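# Reseat the cabinet side panel's lip and relatch it

## Task

The side panel of the wall cabinet is latched shut, but its bottom lip sits outside the rail instead of in it. Get that lower lip into the rail, then latch the panel closed again.

## Robot and tools

Robot: two arms, left_arm and right_arm, each ending in a two-finger gripper. Bases in the scene frame: left_arm at (-0.045, +0.389, +0.023) m, right_arm at (-0.014, -0.427, +0.023) m, both nearly unrotated. A camera stand stands behind the arms.

Frames: the scene frame has its origin at table-top height, midway between the nominal bases. +z is up, +x points out over the table, and left_arm is on the +y side. Image sides do not follow arm names. Each arm reports its hand pose, velocities and targets in its own base frame. Offsets are measured along the axes of that arm's current Hand target. On the gripper, +z runs along the fingers and the fingers open and close along y. A block sticks out about 10 cm toward gripper +x and turns with the hand. end_effector_position is the point between the closed pads. Fingertips reach about 19 mm past it when closed and 6 mm when fully open.

Row layout (execute_actions and move): a row is 18 numbers. The first 9 are for left_arm: dx, dy, dz, rx, ry, rz, then gripper position, force_limit, speed. The last 9 are the same for right_arm. Both halves are always sent, even if one arm stays still. dx..rz are offsets from the Hand target, not poses. 1.0 equals 0.6 m or 180 degrees, and rx, ry, rz form one rotation vector. The three gripper numbers are absolute settings in [-1, 1]. position +1 is fully open (85 mm), the pads meet near -0.8, and -1 closes until blocked. force_limit and speed set grip strength and closing rate; both start at +1. Setting all six pose numbers of an arm to 0 re-requests its Hand target. To leave a gripper unchanged, repeat its last three numbers, since 0 is a real command.

execute_actions(actions, cameras): actions is a list of actions. Each action is a table of up to 15 rows of numbers in [-1, 1], one row per 1/30 s step. A short table holds its last row to the end of the 15 steps. Every row counts from the Hand target at the start of that action. Each new action starts from the updated target, so offsets add up across actions. Images come back only for an empty actions list or when cameras names them.

move(target, speed, blend, stop_force, zero, blocking, cameras): drives each gripper in a straight line to an offset target. target is one 18-number row or a list of up to 15 rows. Every row counts from the Hand targets at the start of the move, not from the previous row. speed is in m/s, 0.002 to 3.6 (default 0.25); turning is capped at twice that in rad/s. blend is in metres and rounds corners in a list; 0 stops at each target. stop_force is in N, 3 to 120, one value for both arms. It ends an arm's path when its wrist sensor feels that much push against the motion. Leave it out when backing away from a contact. zero (only with stop_force) re-zeroes the sensor before the move. blocking=false returns early and cannot be combined with stop_force. Moves do not avoid obstacles and run at most 10 s. The result adds a move: line with the outcome (done, off_target, moving, held, fault) and any limits (paced, held). Avoid paths passing near an arm's own base.

wait(seconds 0 to 10) lets the scene run. stop brakes a running move. zoom_image(camera, region [x0, y0, x1, y1] in pixels, at most 504 by 504) enlarges part of the newest image. zero_wrist_force(arm) zeroes that arm's force sensor. finished_scene(scene) takes the current scene number and ends the scene, which cannot be undone. Cameras: cam_head_left, cam_head_right, cam_high, cam_left_wrist, cam_right_wrist (672x504); zoom_image also lists cam_low.

Results: end_effector_position (m), end_effector_quat_wxyz and velocities per arm. Hand target is the last commanded pose after clipping, and the next offsets count from it. The gripper may stop short of it; send the gap as an offset. Joint velocities reading within noise means the arm is at rest. object_status values: 0 moving, 1 blocked while opening, 2 blocked while closing (a real grip), 3 reached the requested position. position_measured is in counts: 3 fully open, about 130 at 40 mm, 230 pads touching. Wrist force and torque are given in gripper axes, and a third line shows the peak since the last report. Joint torques include the arm's own weight. Step readings list positions during actions. Tool commands shows the current gripper settings.

Motion limits: commanded orientation is clipped to within 32 degrees of the measured one. Motion lags the command by about 0.09 to 0.22 s. Fast moves overshoot and stray from the path. A clearance check holds back commands that would bring the two arms too close.

Avoid: arms are stiff, so a target even slightly past a firm contact can cause a fault stop. Near 150 N (give or take 25 N) of outside force, or contact torque at the joint limits (132 N m for the big joints, 24.6 N m for the wrists), the arm stops for 10 s. Approach slowly, use a small stop_force, and after pressing command the target back past the gripper. Do not let the arms press or grip each other. Do not slam into fixed parts, drop things, or let anything fall or end up off the table. Avoid hard twists or pulls on a gripped part that still rests on something. Motors heat up when an arm holds a load, is stretched out, or pushes toward an unreachable pose. A MOTOR HOT line shows at 70 °C, and at 85 °C the arm locks for 30 s or more. Loose objects may sometimes get nudged.

Each tool is called after ">>>" by a JSON object that holds its "fn" and its "kwargs", one argument or row to a line.

## Session

>>> {"fn": "execute_actions", "kwargs": {
  "actions": []
}}

Scene clock: 0.00 s.
left_arm: end_effector_position=(+0.1116, -0.0176, +0.2662) position_measured=3 object_status=3 end_effector_quat_wxyz=(-0.163, +0.648, +0.744, -0.021) | right_arm: end_effector_position=(+0.6154, -0.4065, +0.2722) position_measured=3 object_status=3 end_effector_quat_wxyz=(-0.217, -0.127, +0.940, -0.231)
Joint positions: left_arm=[-1.109 -2.473 2.184 -0.992 -1.732 0.348] | right_arm=[2.939 -2.228 -0.894 -1.886 0.989 -0.382]
Joint velocities: within noise
Joint torques (N m): no reading
Motor temperatures (°C): left_arm=[29 30 32 38 32 36] | right_arm=[26 28 27 27 28 32]
Wrist force (N): no reading
Wrist torque (N m): no reading
Wrist force, peak (N): no reading
Hand target: left_arm +0.1116, -0.0176, +0.2662; -0.163, +0.648, +0.744, -0.021 | right_arm +0.6154, -0.4065, +0.2722; -0.217, -0.127, +0.940, -0.231
Tool commands: left_gripper/position=+1.0 left_gripper/force_limit=+1.0 left_gripper/speed=+1.0 right_gripper/position=+1.0 right_gripper/force_limit=+1.0 right_gripper/speed=+1.0

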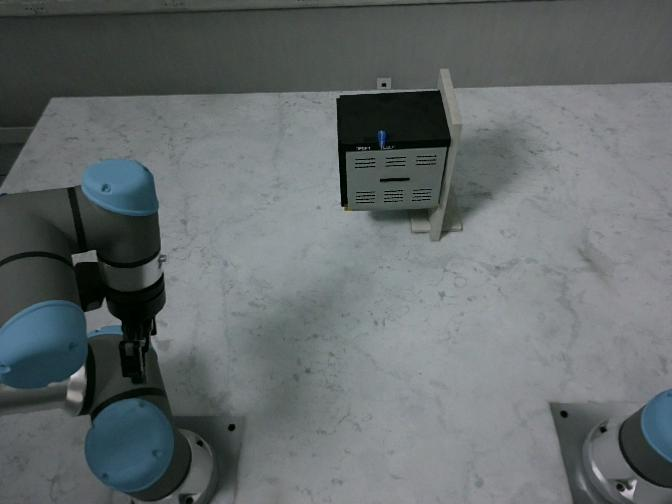

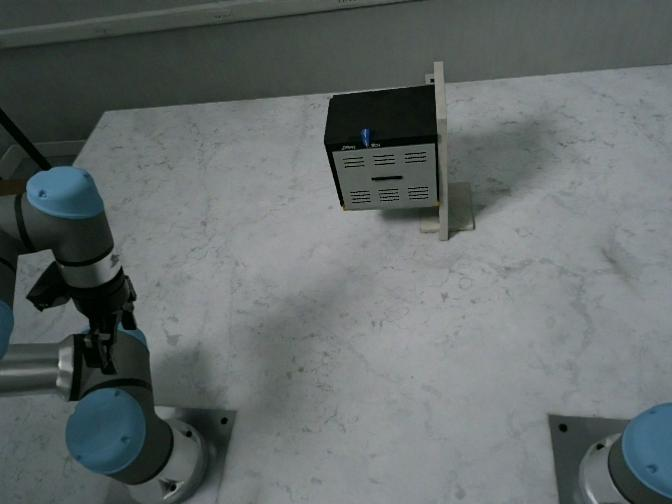

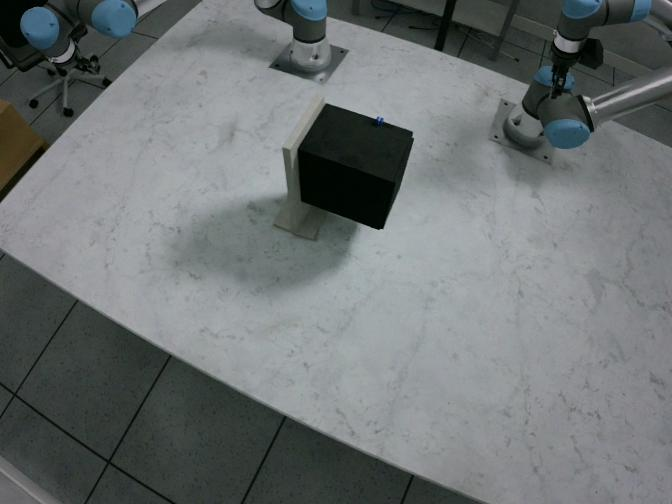

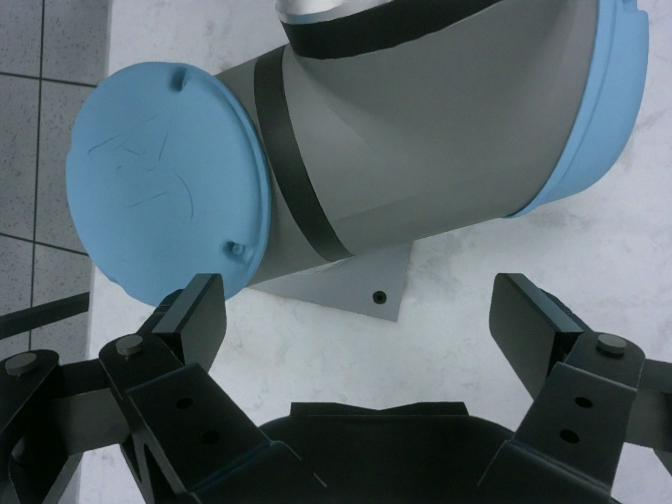

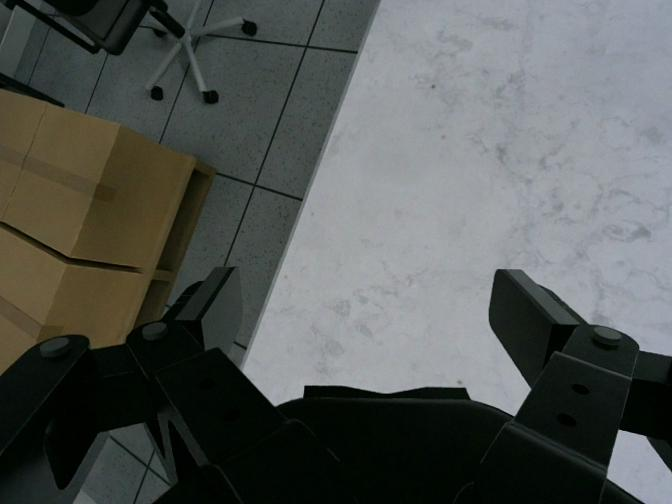

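>>> {"fn": "zoom_image", "kwargs": {
  "camera": "cam_head_left",
  "region": [310, 60, 490, 250]
}}

>>> {"fn": "zoom_image", "kwargs": {
  "camera": "cam_head_right",
  "region": [300, 60, 490, 250]
}}

>>> {"fn": "zoom_image", "kwargs": {
  "camera": "cam_high",
  "region": [260, 80, 440, 250]
}}

Scaled by 2.653 from the camera's 672x504 image, which has a finer 960x720 frame.

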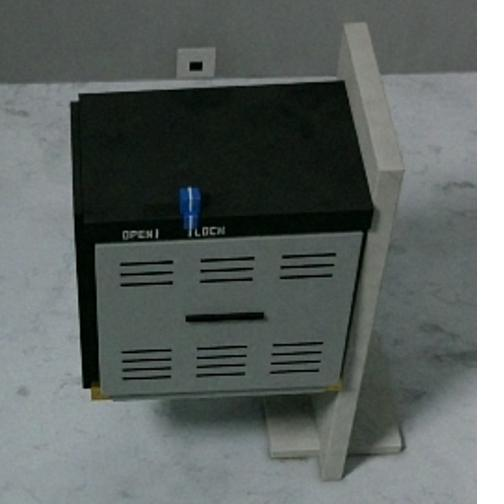

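Scaled by 2.653 from the camera's 672x504 image, which has a finer 960x720 frame.

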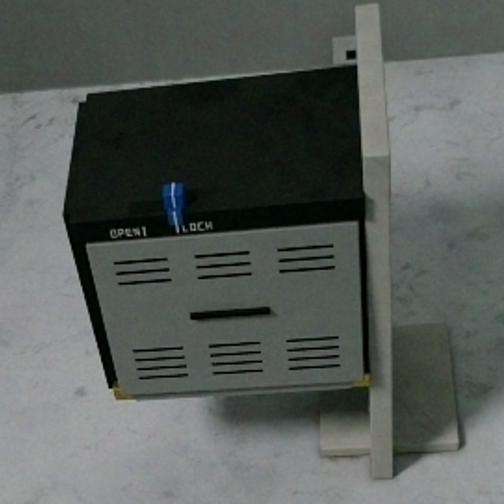

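Scaled by 2.800 from the camera's 672x504 image, which has a finer 960x720 frame.

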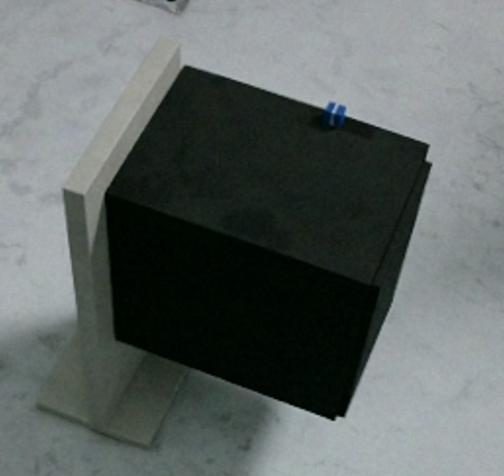

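>>> {"fn": "move", "kwargs": {
  "target": [-0.523,0.158,-0.396,-0.5065,0.3735,0.3244,1,1,1,0,0,0,0,0,0,1,1,1],
  "speed": 0.4,
  "cameras": ["all"]
}}

Scene clock: 7.13 s.
left_arm: end_effector_position=(+0.3000, -0.3499, +0.4003) position_measured=3 object_status=3 end_effector_quat_wxyz=(+0.000, +0.707, -0.001, +0.707) | right_arm: end_effector_position=(+0.6154, -0.4065, +0.2722) position_measured=3 object_status=3 end_effector_quat_wxyz=(-0.217, -0.127, +0.940, -0.231)
Joint positions: left_arm=[-1.836 -1.704 1.92 -0.212 -0.265 -0.002] | right_arm=[2.939 -2.228 -0.894 -1.886 0.989 -0.382]
Joint torques (N m): left_arm=[-10.84 -20.14 -8.4 2.1 2.52 -1.88] | right_arm=[-0.31 50.16 22.91 2.18 -1.17 -0.08]
Wrist force (N): left_arm=[-0.7 0.7 -1.3] | right_arm=[-0.1 0.0 0.2]
Wrist torque (N m): left_arm=[0.12 0.27 -0.10] | right_arm=[0.00 0.02 0.00]
Wrist force, peak (N): left_arm=[-1.2 0.0 -2.0] | right_arm=[0.0 0.6 0.1]
Hand target: left_arm +0.3000, -0.3499, +0.4003; +0.000, +0.707, -0.001, +0.707 | right_arm +0.6154, -0.4065, +0.2722; -0.217, -0.127, +0.940, -0.231
Off the commanded pose: left_arm 0.000 m, 0 deg | right_arm 0.000 m, 0 deg.
move: done

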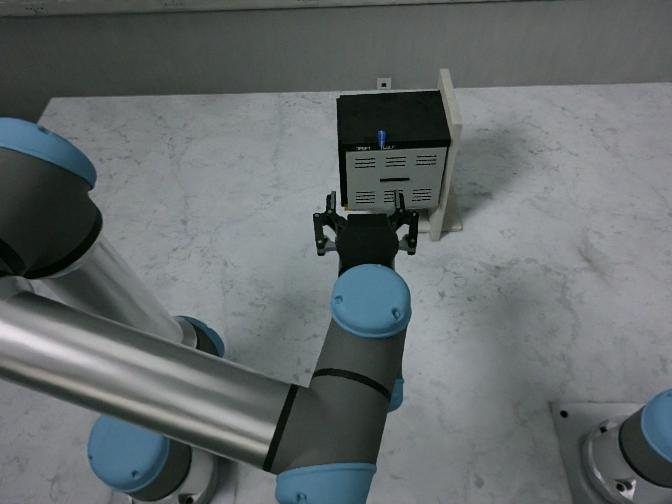

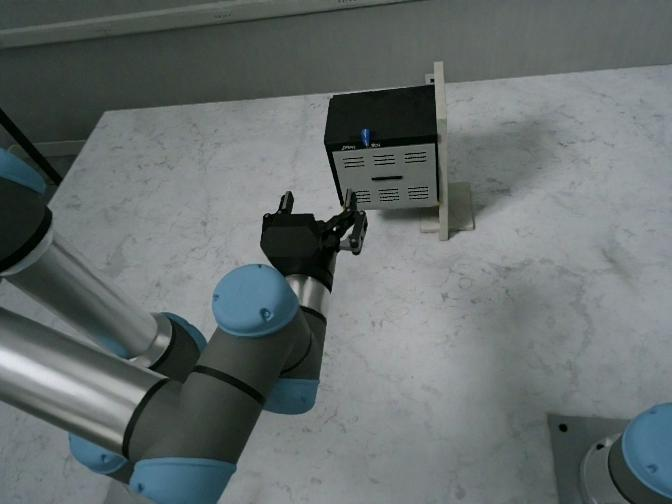

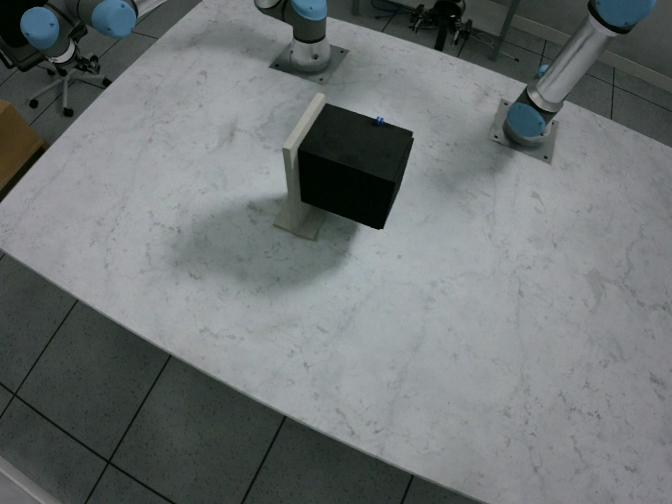

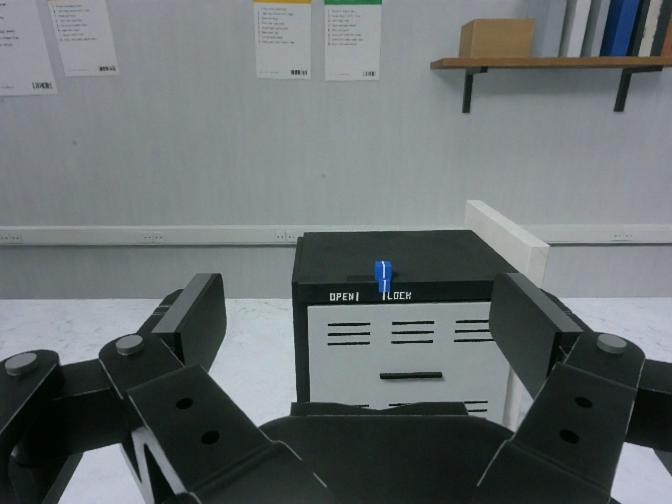

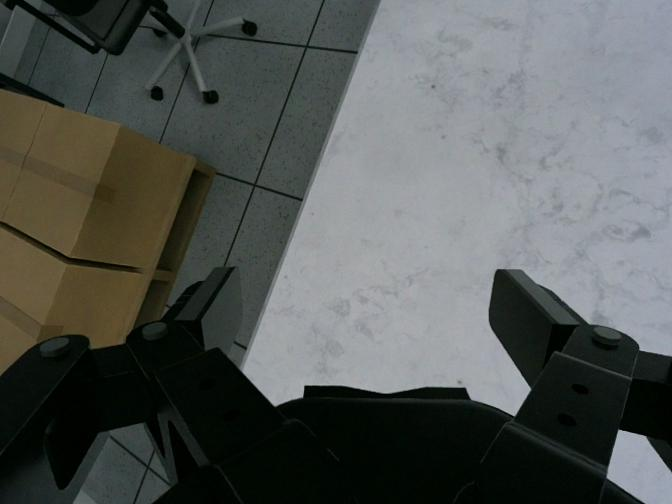

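>>> {"fn": "zoom_image", "kwargs": {
  "camera": "cam_left_wrist",
  "region": [280, 200, 560, 420]
}}

>>> {"fn": "zoom_image", "kwargs": {
  "camera": "cam_left_wrist",
  "region": [320, 250, 430, 320]
}}

Scaled by 1.800 from the camera's 672x504 image, which has a finer 960x720 frame.

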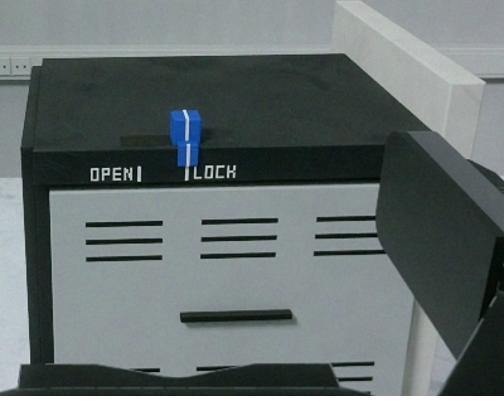

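Scaled by 4.582 from the camera's 672x504 image, which has a finer 960x720 frame.

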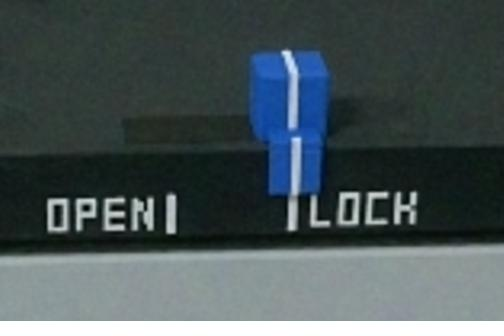

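>>> {"fn": "move", "kwargs": {
  "target": [-0.2,0,0,0,0,0,1,1,1,0,0,0,0,0,0,1,1,1],
  "speed": 0.4,
  "cameras": ["cam_left_wrist"]
}}

>>> {"fn": "zoom_image", "kwargs": {
  "camera": "cam_left_wrist",
  "region": [280, 120, 560, 400]
}}

Scene clock: 9.43 s.
left_arm: end_effector_position=(+0.3001, -0.3498, +0.2804) position_measured=3 object_status=3 end_effector_quat_wxyz=(+0.000, +0.707, -0.001, +0.707) | right_arm: end_effector_position=(+0.6154, -0.4065, +0.2722) position_measured=3 object_status=3 end_effector_quat_wxyz=(-0.217, -0.127, +0.940, -0.231)
Joint positions: left_arm=[-1.836 -1.586 2.144 -0.554 -0.264 -0.003] | right_arm=[2.939 -2.228 -0.894 -1.886 0.989 -0.382]
Joint torques (N m): left_arm=[13.13 -11 -17.69 -0.22 2.51 -0.97] | right_arm=[-0.27 50.55 22.83 2.16 -0.97 -0.16]
Wrist force (N): left_arm=[-0.5 0.5 -1.1] | right_arm=[0.2 -0.2 0.2]
Wrist torque (N m): left_arm=[0.08 0.25 0.02] | right_arm=[-0.03 -0.03 0.00]
Wrist force, peak (N): left_arm=[-4.7 0.5 -1.5] | right_arm=[0.3 0.0 0.5]
Hand target: left_arm +0.3001, -0.3498, +0.2803; +0.000, +0.707, -0.001, +0.707 | right_arm +0.6154, -0.4065, +0.2722; -0.217, -0.127, +0.940, -0.231
Off the commanded pose: left_arm 0.000 m, 0 deg | right_arm 0.000 m, 0 deg.
move: done
Images, in order (width x height): cam_left_wrist 672x504.

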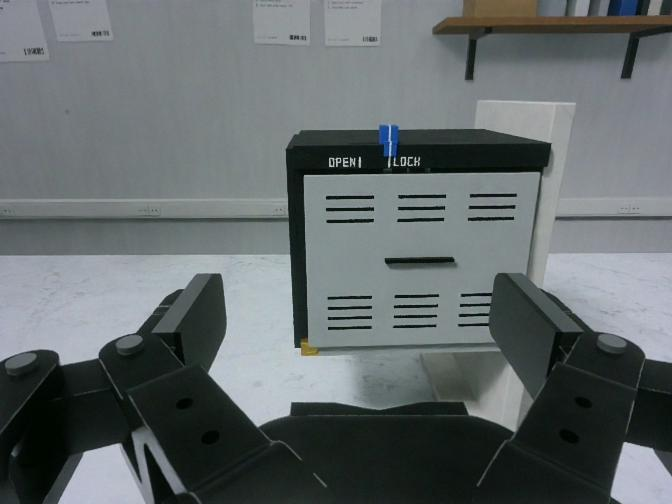

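Scaled by 1.800 from the camera's 672x504 image, which has a finer 960x720 frame.

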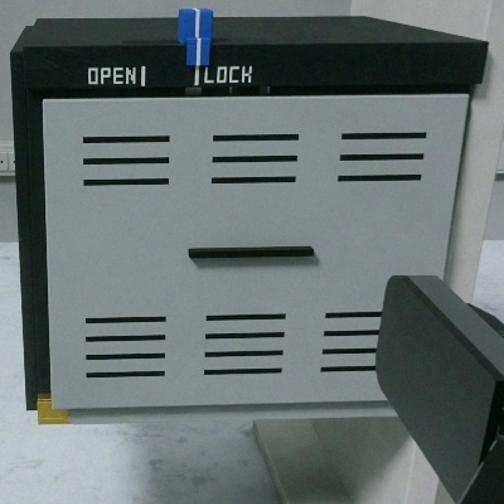

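>>> {"fn": "move", "kwargs": {
  "target": [-0.0667,0.1,0.1333,0,0,0,1,1,1,0,0,0,0,0,0,1,1,1],
  "speed": 0.4,
  "cameras": ["cam_left_wrist","cam_head_left","cam_head_right"]
}}

>>> {"fn": "zoom_image", "kwargs": {
  "camera": "cam_left_wrist",
  "region": [180, 40, 520, 400]
}}

Scene clock: 13.30 s.
left_arm: end_effector_position=(+0.3800, -0.4098, +0.2403) position_measured=3 object_status=3 end_effector_quat_wxyz=(+0.000, +0.707, -0.001, +0.707) | right_arm: end_effector_position=(+0.6154, -0.4065, +0.2722) position_measured=3 object_status=3 end_effector_quat_wxyz=(-0.217, -0.127, +0.940, -0.231)
Joint positions: left_arm=[-1.596 -1.345 1.993 -0.632 -0.024 -0.015] | right_arm=[2.939 -2.228 -0.894 -1.886 0.989 -0.382]
Joint torques (N m): left_arm=[12.34 -27.19 -30.89 -0.66 2.6 1.41] | right_arm=[-0.16 49.94 22.61 2.18 -0.94 -0.24]
Wrist force (N): left_arm=[-0.3 0.7 -1.3] | right_arm=[0.1 0.2 0.2]
Wrist torque (N m): left_arm=[0.09 0.23 0.02] | right_arm=[0.03 -0.01 0.00]
Wrist force, peak (N): left_arm=[0.6 -0.8 -3.2] | right_arm=[-0.3 0.5 -0.1]
Hand target: left_arm +0.3800, -0.4098, +0.2403; +0.000, +0.707, -0.001, +0.707 | right_arm +0.6154, -0.4065, +0.2722; -0.217, -0.127, +0.940, -0.231
Off the commanded pose: left_arm 0.000 m, 0 deg | right_arm 0.000 m, 0 deg.
move: done
Images, in order (width x height): cam_head_left 672x504, cam_head_right 672x504, cam_left_wrist 672x504.

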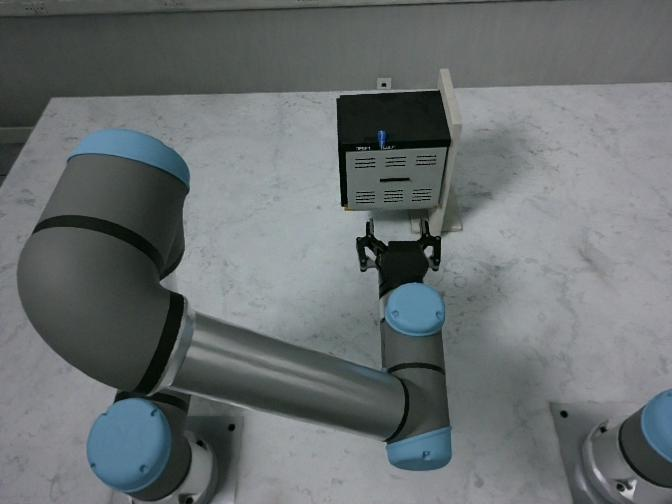

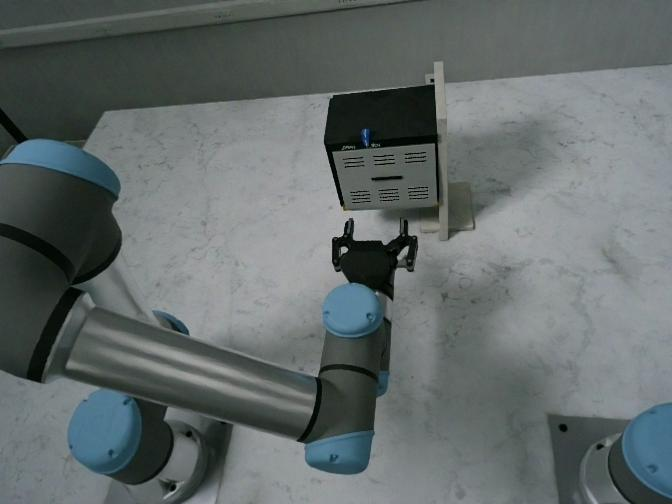

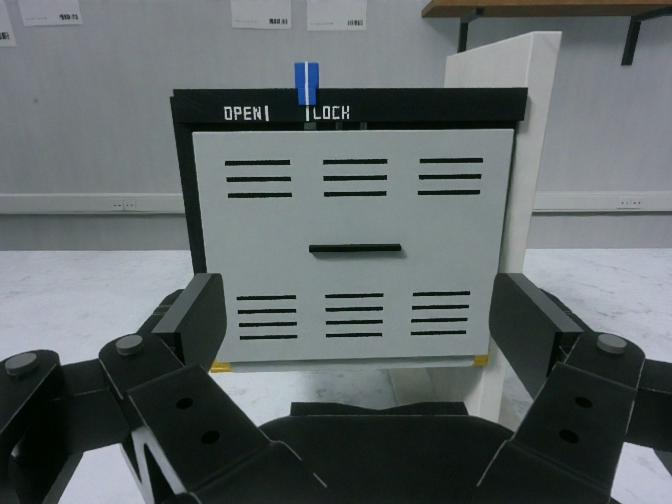

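Scaled by 1.400 from the camera's 672x504 image, which has a finer 960x720 frame.

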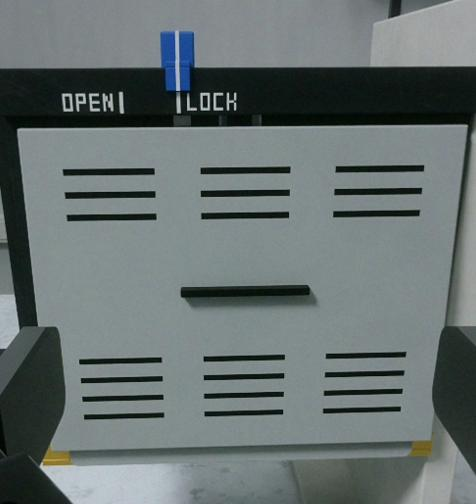

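>>> {"fn": "move", "kwargs": {
  "target": [
    [0,-0.35,0,-0.5,0,0,1,1,1,0.314,0.715,-0.2145,0.3984,-0.4771,-0.1381,1,1,1],
    [-0.117,-0.35,0.2,-0.5,0,0,1,1,1,0.314,0.715,-0.2145,0.3984,-0.4771,-0.1381,1,1,1]
  ],
  "speed": 0.4,
  "blend": 0.03,
  "cameras": ["all"]
}}

>>> {"fn": "zoom_image", "kwargs": {
  "camera": "cam_left_wrist",
  "region": [200, 40, 540, 400]
}}

Scene clock: 23.50 s.
left_arm: end_effector_position=(+0.3802, -0.2371, +0.2405) position_measured=3 object_status=3 end_effector_quat_wxyz=(+0.426, +0.564, -0.427, +0.564) end_effector_velocity=(-0.002, +0.000, +0.000) end_effector_angular_velocity=(+0.000, -0.003, -0.006) | right_arm: end_effector_position=(+0.4191, -0.1028, +0.2919) position_measured=3 object_status=3 end_effector_quat_wxyz=(+0.344, -0.445, +0.680, -0.470)
Joint positions: left_arm=[-0.412 -1.63 2.309 -0.678 2.452 0.002] | right_arm=[3.819 -0.969 -2.773 0.013 0.617 -1.02]
Joint velocities: left_arm=[0 -0.001 0 0 0.006 0.002] | right_arm=[within noise]
Joint torques (N m): left_arm=[12.46 -9.29 -15.94 -0.48 2.36 1.1] | right_arm=[8.8 1.46 27.75 3.93 1.11 1.86]
Wrist force (N): left_arm=[-0.5 0.3 -1.5] | right_arm=[-1.0 -0.4 0.0]
Wrist torque (N m): left_arm=[0.06 0.27 -0.11] | right_arm=[0.15 0.23 0.24]
Wrist force, peak (N): left_arm=[-0.5 2.1 -1.3] | right_arm=[-3.2 -0.2 -6.0]
Hand target: left_arm +0.3802, -0.2371, +0.2405; +0.426, +0.564, -0.427, +0.564 (not the last commanded pose) | right_arm +0.4191, -0.1028, +0.2920; +0.344, -0.445, +0.680, -0.470 (not the last commanded pose)
Off the commanded pose: left_arm 0.144 m, 16 deg | right_arm 0.124 m, 28 deg.
move: held (right_arm; a check stopped the path), off_target (left_arm; braked when a check withheld steps of right_arm); path passed 0 of 2 targets; limits=held
pose unreachable (right arm): on one or more control steps of this call, first in action 0 (counted from 0), this arm could not follow its commanded pose, so it was not sent that pose on those steps. It may still have moved: this result reports where it is.
cause: moving toward the commanded pose would bring two parts of the arm too close to each other (joints 3 (elbow) and 4 (wrist 1) lie between them).

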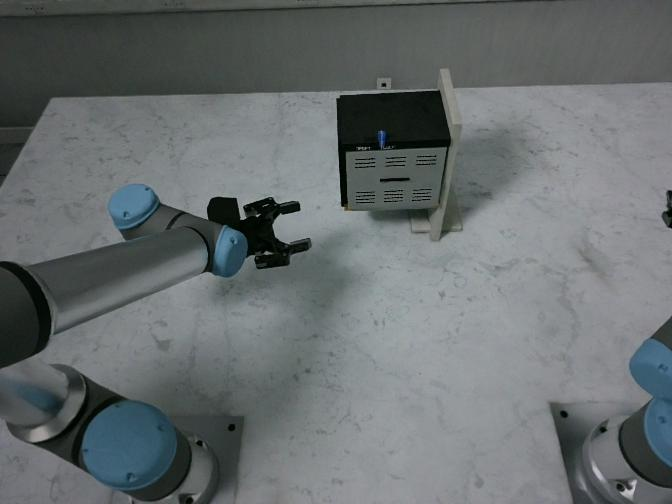

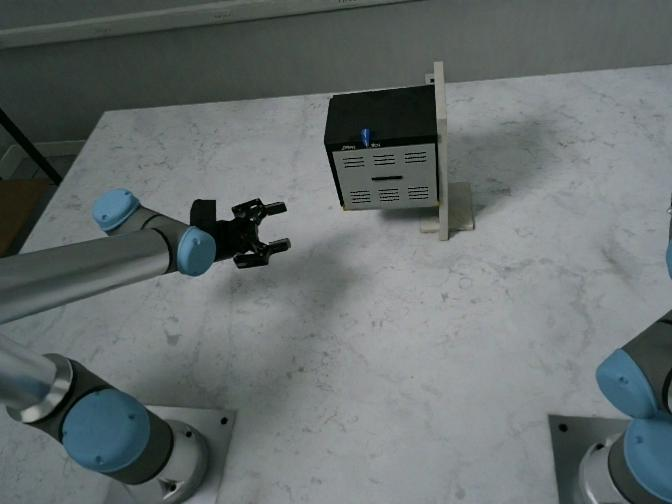

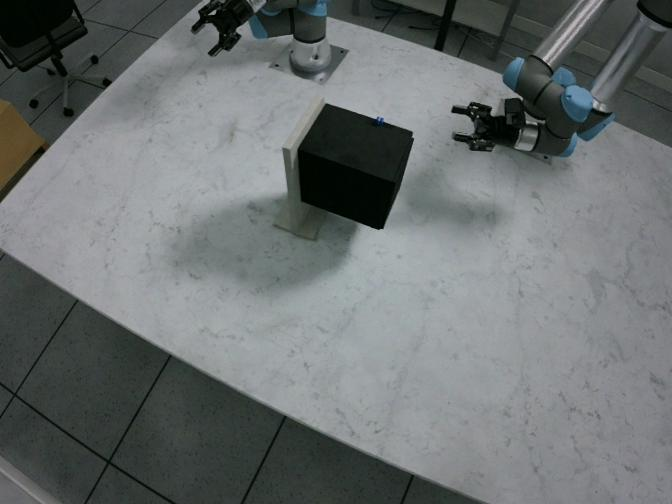

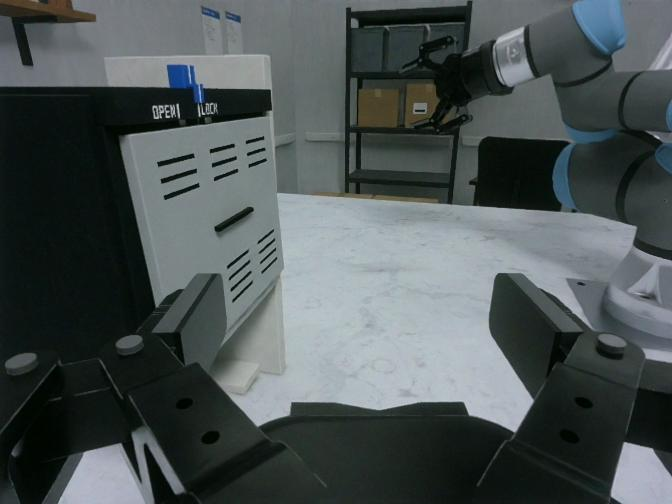

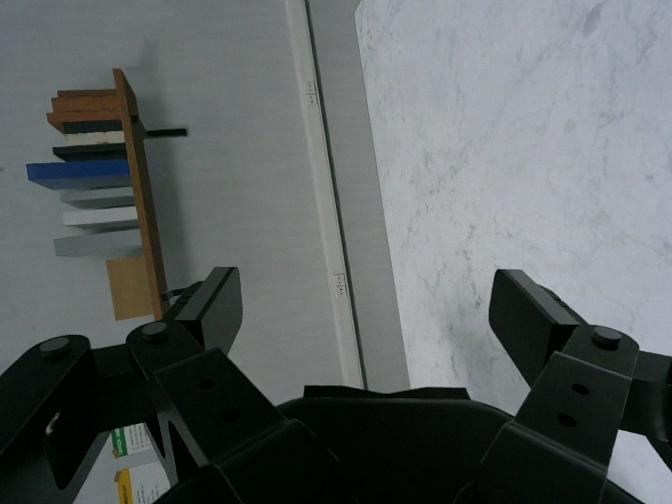

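Scaled by 1.400 from the camera's 672x504 image, which has a finer 960x720 frame.

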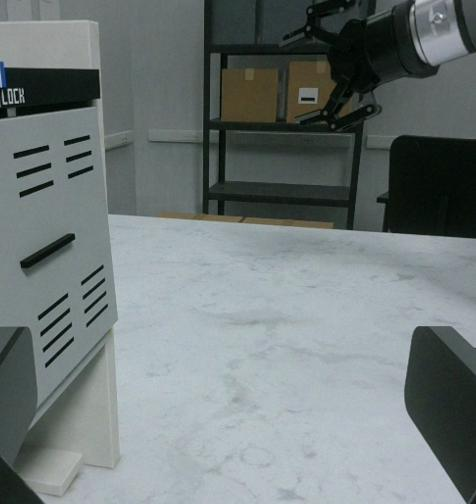

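>>> {"fn": "move", "kwargs": {
  "target": [-0.15,-0.174,-0.003,0,0,0,1,1,1,-0.4565,-0.266,-0.121,-0.336,0.246,0.318,1,1,1],
  "speed": 0.35,
  "cameras": ["all"]
}}

>>> {"fn": "zoom_image", "kwargs": {
  "camera": "cam_left_wrist",
  "region": [150, 40, 490, 400]
}}

Scene clock: 26.93 s.
left_arm: end_effector_position=(+0.4174, -0.2257, +0.2071) position_measured=3 object_status=3 end_effector_quat_wxyz=(+0.425, +0.564, -0.427, +0.564) | right_arm: end_effector_position=(+0.4551, +0.0091, +0.3753) position_measured=3 object_status=3 end_effector_quat_wxyz=(+0.208, -0.268, +0.897, -0.284)
Joint positions: left_arm=[-0.332 -1.466 2.254 -0.786 2.532 0.003] | right_arm=[3.88 -1.136 -1.993 -1.424 0.867 0.099]
Joint torques (N m): left_arm=[-5 -31.06 -3.9 0.43 -2.97 1.26] | right_arm=[8.67 -0.01 35.36 1.74 0.47 1.74]
Wrist force (N): left_arm=[-0.4 0.6 -1.3] | right_arm=[0.1 0.3 0.6]
Wrist torque (N m): left_arm=[0.10 0.24 -0.08] | right_arm=[-0.02 -0.02 0.26]
Wrist force, peak (N): left_arm=[-3.1 -0.3 -1.6] | right_arm=[-2.0 -0.3 -0.1]
Hand target: left_arm +0.4173, -0.2257, +0.2071; +0.425, +0.564, -0.427, +0.564 (not the last commanded pose) | right_arm +0.4551, +0.0093, +0.3754; +0.208, -0.268, +0.897, -0.283 (not the last commanded pose)
Off the commanded pose: left_arm 0.087 m, 0 deg | right_arm 0.181 m, 53 deg.
move: held (left_arm; a check stopped the path), off_target (right_arm; braked when a check withheld steps of left_arm); limits=held
pose unreachable (left arm): on one or more control steps of this call, first in action 0 (counted from 0), this arm could not follow its commanded pose, so it was not sent that pose on those steps. It may still have moved: this result reports where it is.
cause: moving toward the commanded pose would bring two parts of the arm too close to each other (its gripper and another part of the arm, with joints 4 (wrist 1) to 6 (wrist 3) between them, 2 mm apart when it was first held).

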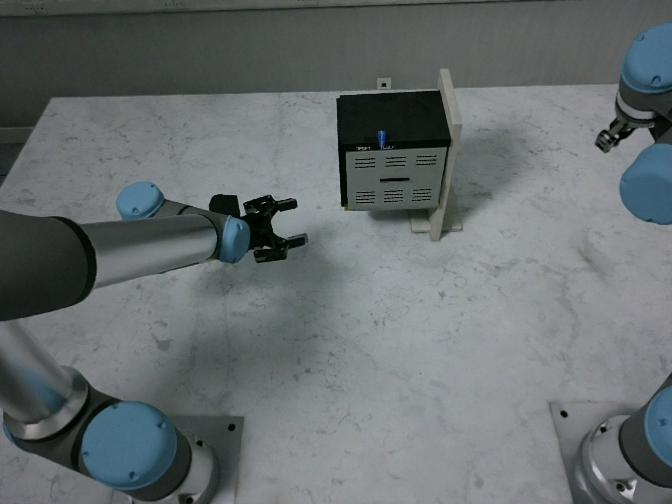

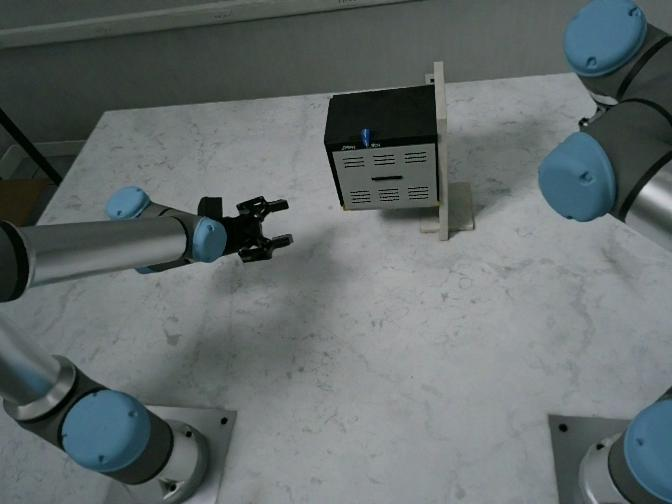

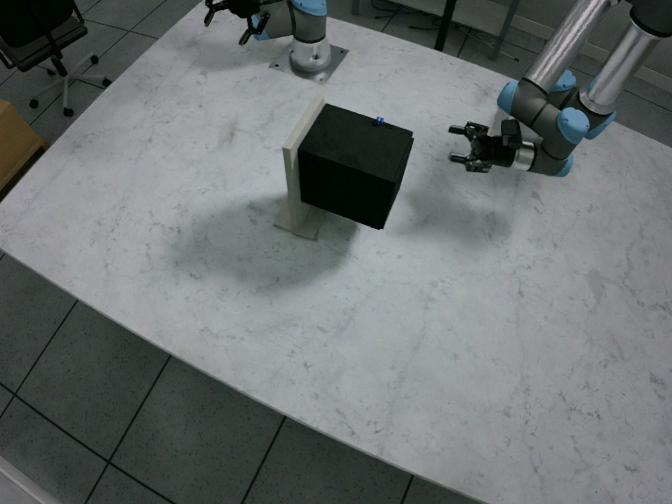

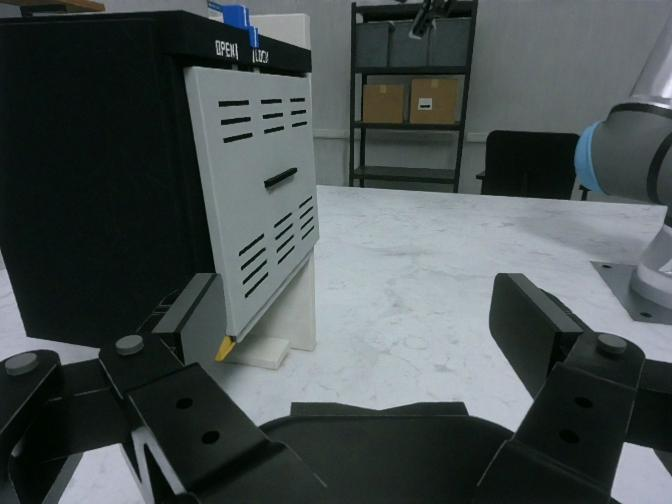

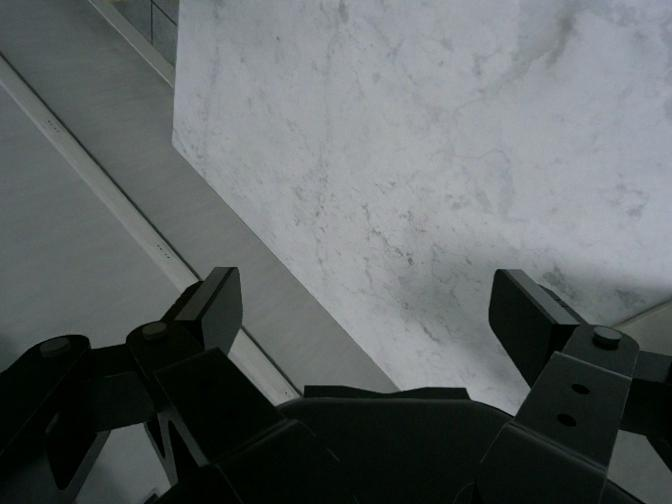

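Scaled by 1.400 from the camera's 672x504 image, which has a finer 960x720 frame.

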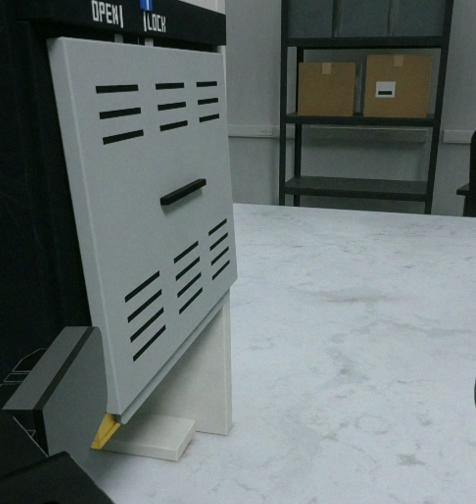

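>>> {"fn": "zoom_image", "kwargs": {
  "camera": "cam_left_wrist",
  "region": [170, 260, 320, 380]
}}

>>> {"fn": "zoom_image", "kwargs": {
  "camera": "cam_left_wrist",
  "region": [150, 0, 330, 130]
}}

Scaled by 3.360 from the camera's 672x504 image, which has a finer 960x720 frame.

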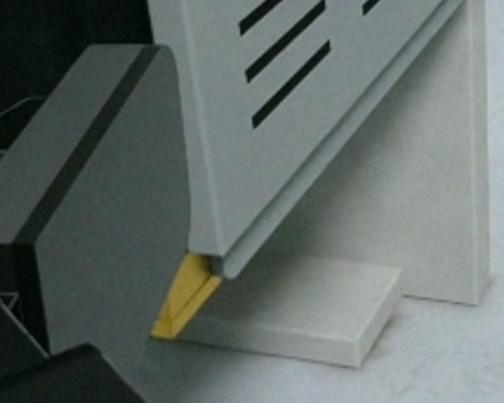

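Scaled by 2.800 from the camera's 672x504 image, which has a finer 960x720 frame.

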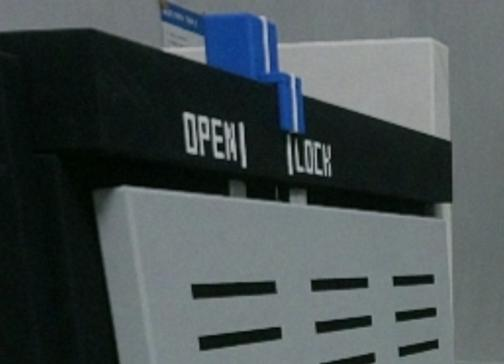

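>>> {"fn": "move", "kwargs": {
  "target": [0.138,0.002,0.267,0.3984,0.1663,0.1247,1,1,1,-0.405,0.191,-0.2715,-0.187,0.137,0.1765,1,1,1],
  "speed": 0.35,
  "cameras": ["all"]
}}

>>> {"fn": "zoom_image", "kwargs": {
  "camera": "cam_left_wrist",
  "region": [180, 0, 560, 280]
}}

Scene clock: 33.00 s.
left_arm: end_effector_position=(+0.4599, -0.3803, +0.2897) position_measured=3 object_status=3 end_effector_quat_wxyz=(+0.000, +0.462, +0.000, +0.887) end_effector_velocity=(+0.000, +0.001, +0.000) end_effector_angular_velocity=(+0.001, -0.002, +0.003) | right_arm: end_effector_position=(+0.5151, +0.2990, +0.4807) position_measured=3 object_status=3 end_effector_quat_wxyz=(+0.000, +0.000, +1.000, +0.000)
Joint positions: left_arm=[-1.288 -1.102 2.28 -2.37 0.665 1.102] | right_arm=[3.893 -1.875 -0.82 -2.018 1.571 0.751]
Joint velocities: left_arm=[0.001 0.002 0.001 -0.006 0.001 0.006] | right_arm=[within noise]
Joint torques (N m): left_arm=[12.47 -26.87 -15.08 -4.36 0.33 1.04] | right_arm=[1.28 28.95 31.63 2.91 1.84 0.57]
Wrist force (N): left_arm=[0.9 1.6 -2.1] | right_arm=[1.7 0.0 0.1]
Wrist torque (N m): left_arm=[0.27 0.05 -0.06] | right_arm=[-0.12 -0.31 0.16]
Wrist force, peak (N): left_arm=[0.6 2.9 -1.8] | right_arm=[1.8 -0.1 1.3]
Hand target: left_arm +0.4600, -0.3803, +0.2897; +0.000, +0.462, +0.000, +0.887 | right_arm +0.5151, +0.2991, +0.4807; +0.000, +0.000, +1.000, +0.000
Off the commanded pose: left_arm 0.000 m, 0 deg | right_arm 0.000 m, 0 deg.
move: done

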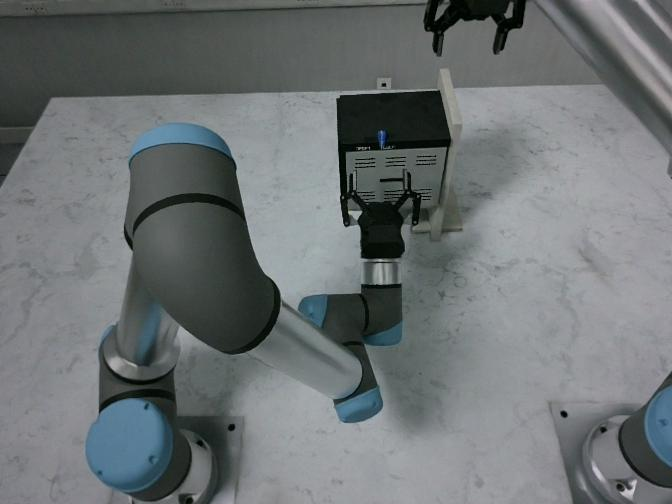

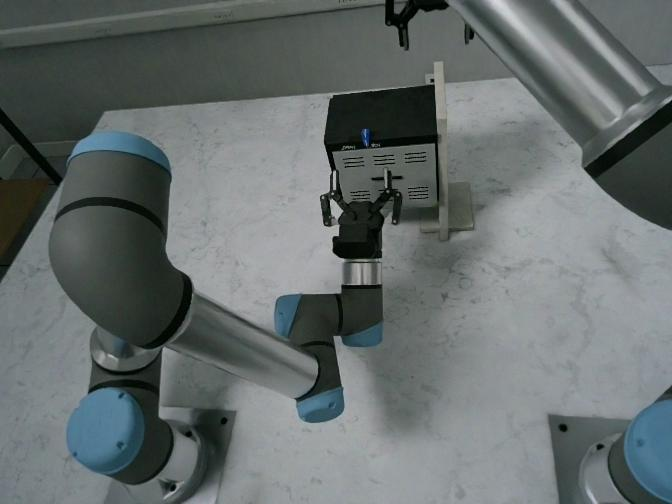

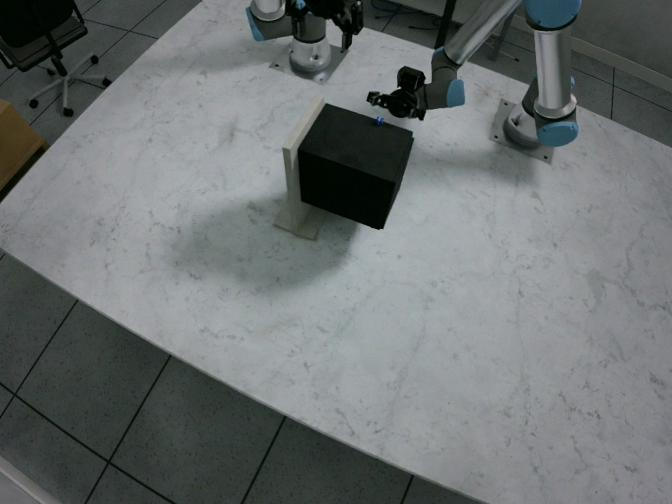

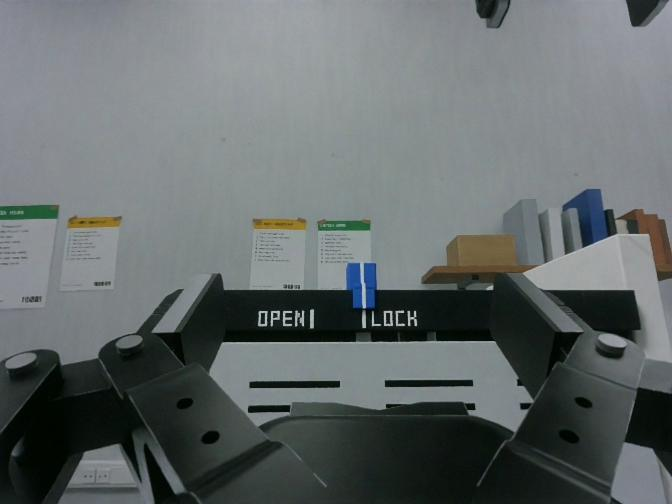

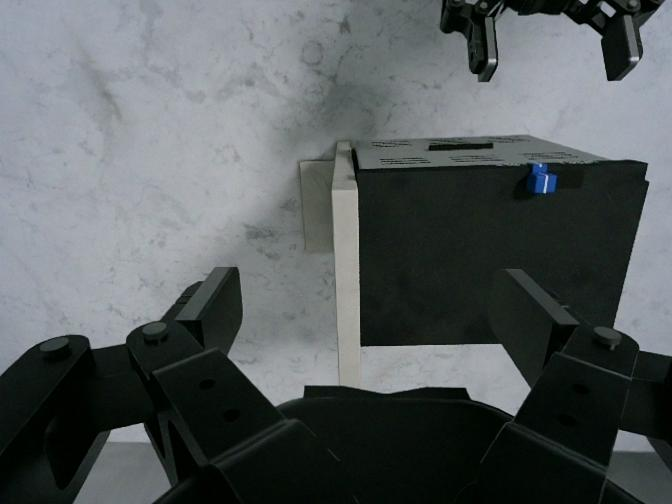

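Scaled by 1.326 from the camera's 672x504 image, which has a finer 960x720 frame.

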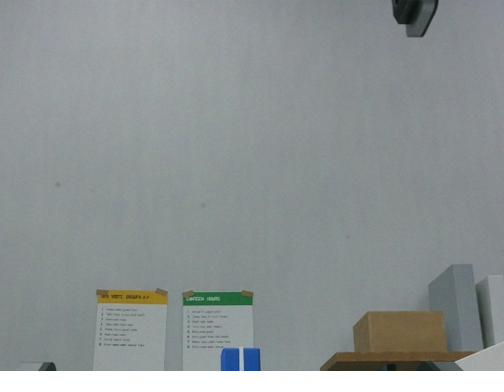

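>>> {"fn": "zoom_image", "kwargs": {
  "camera": "cam_left_wrist",
  "region": [280, 255, 500, 400]
}}

>>> {"fn": "zoom_image", "kwargs": {
  "camera": "cam_right_wrist",
  "region": [330, 110, 660, 220]
}}

Scaled by 2.291 from the camera's 672x504 image, which has a finer 960x720 frame.

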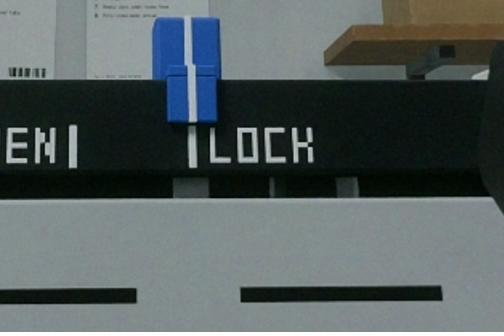

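Scaled by 1.527 from the camera's 672x504 image, which has a finer 960x720 frame.

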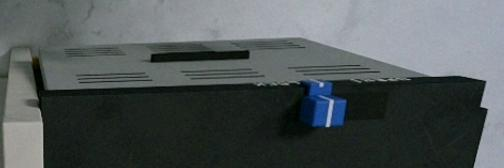

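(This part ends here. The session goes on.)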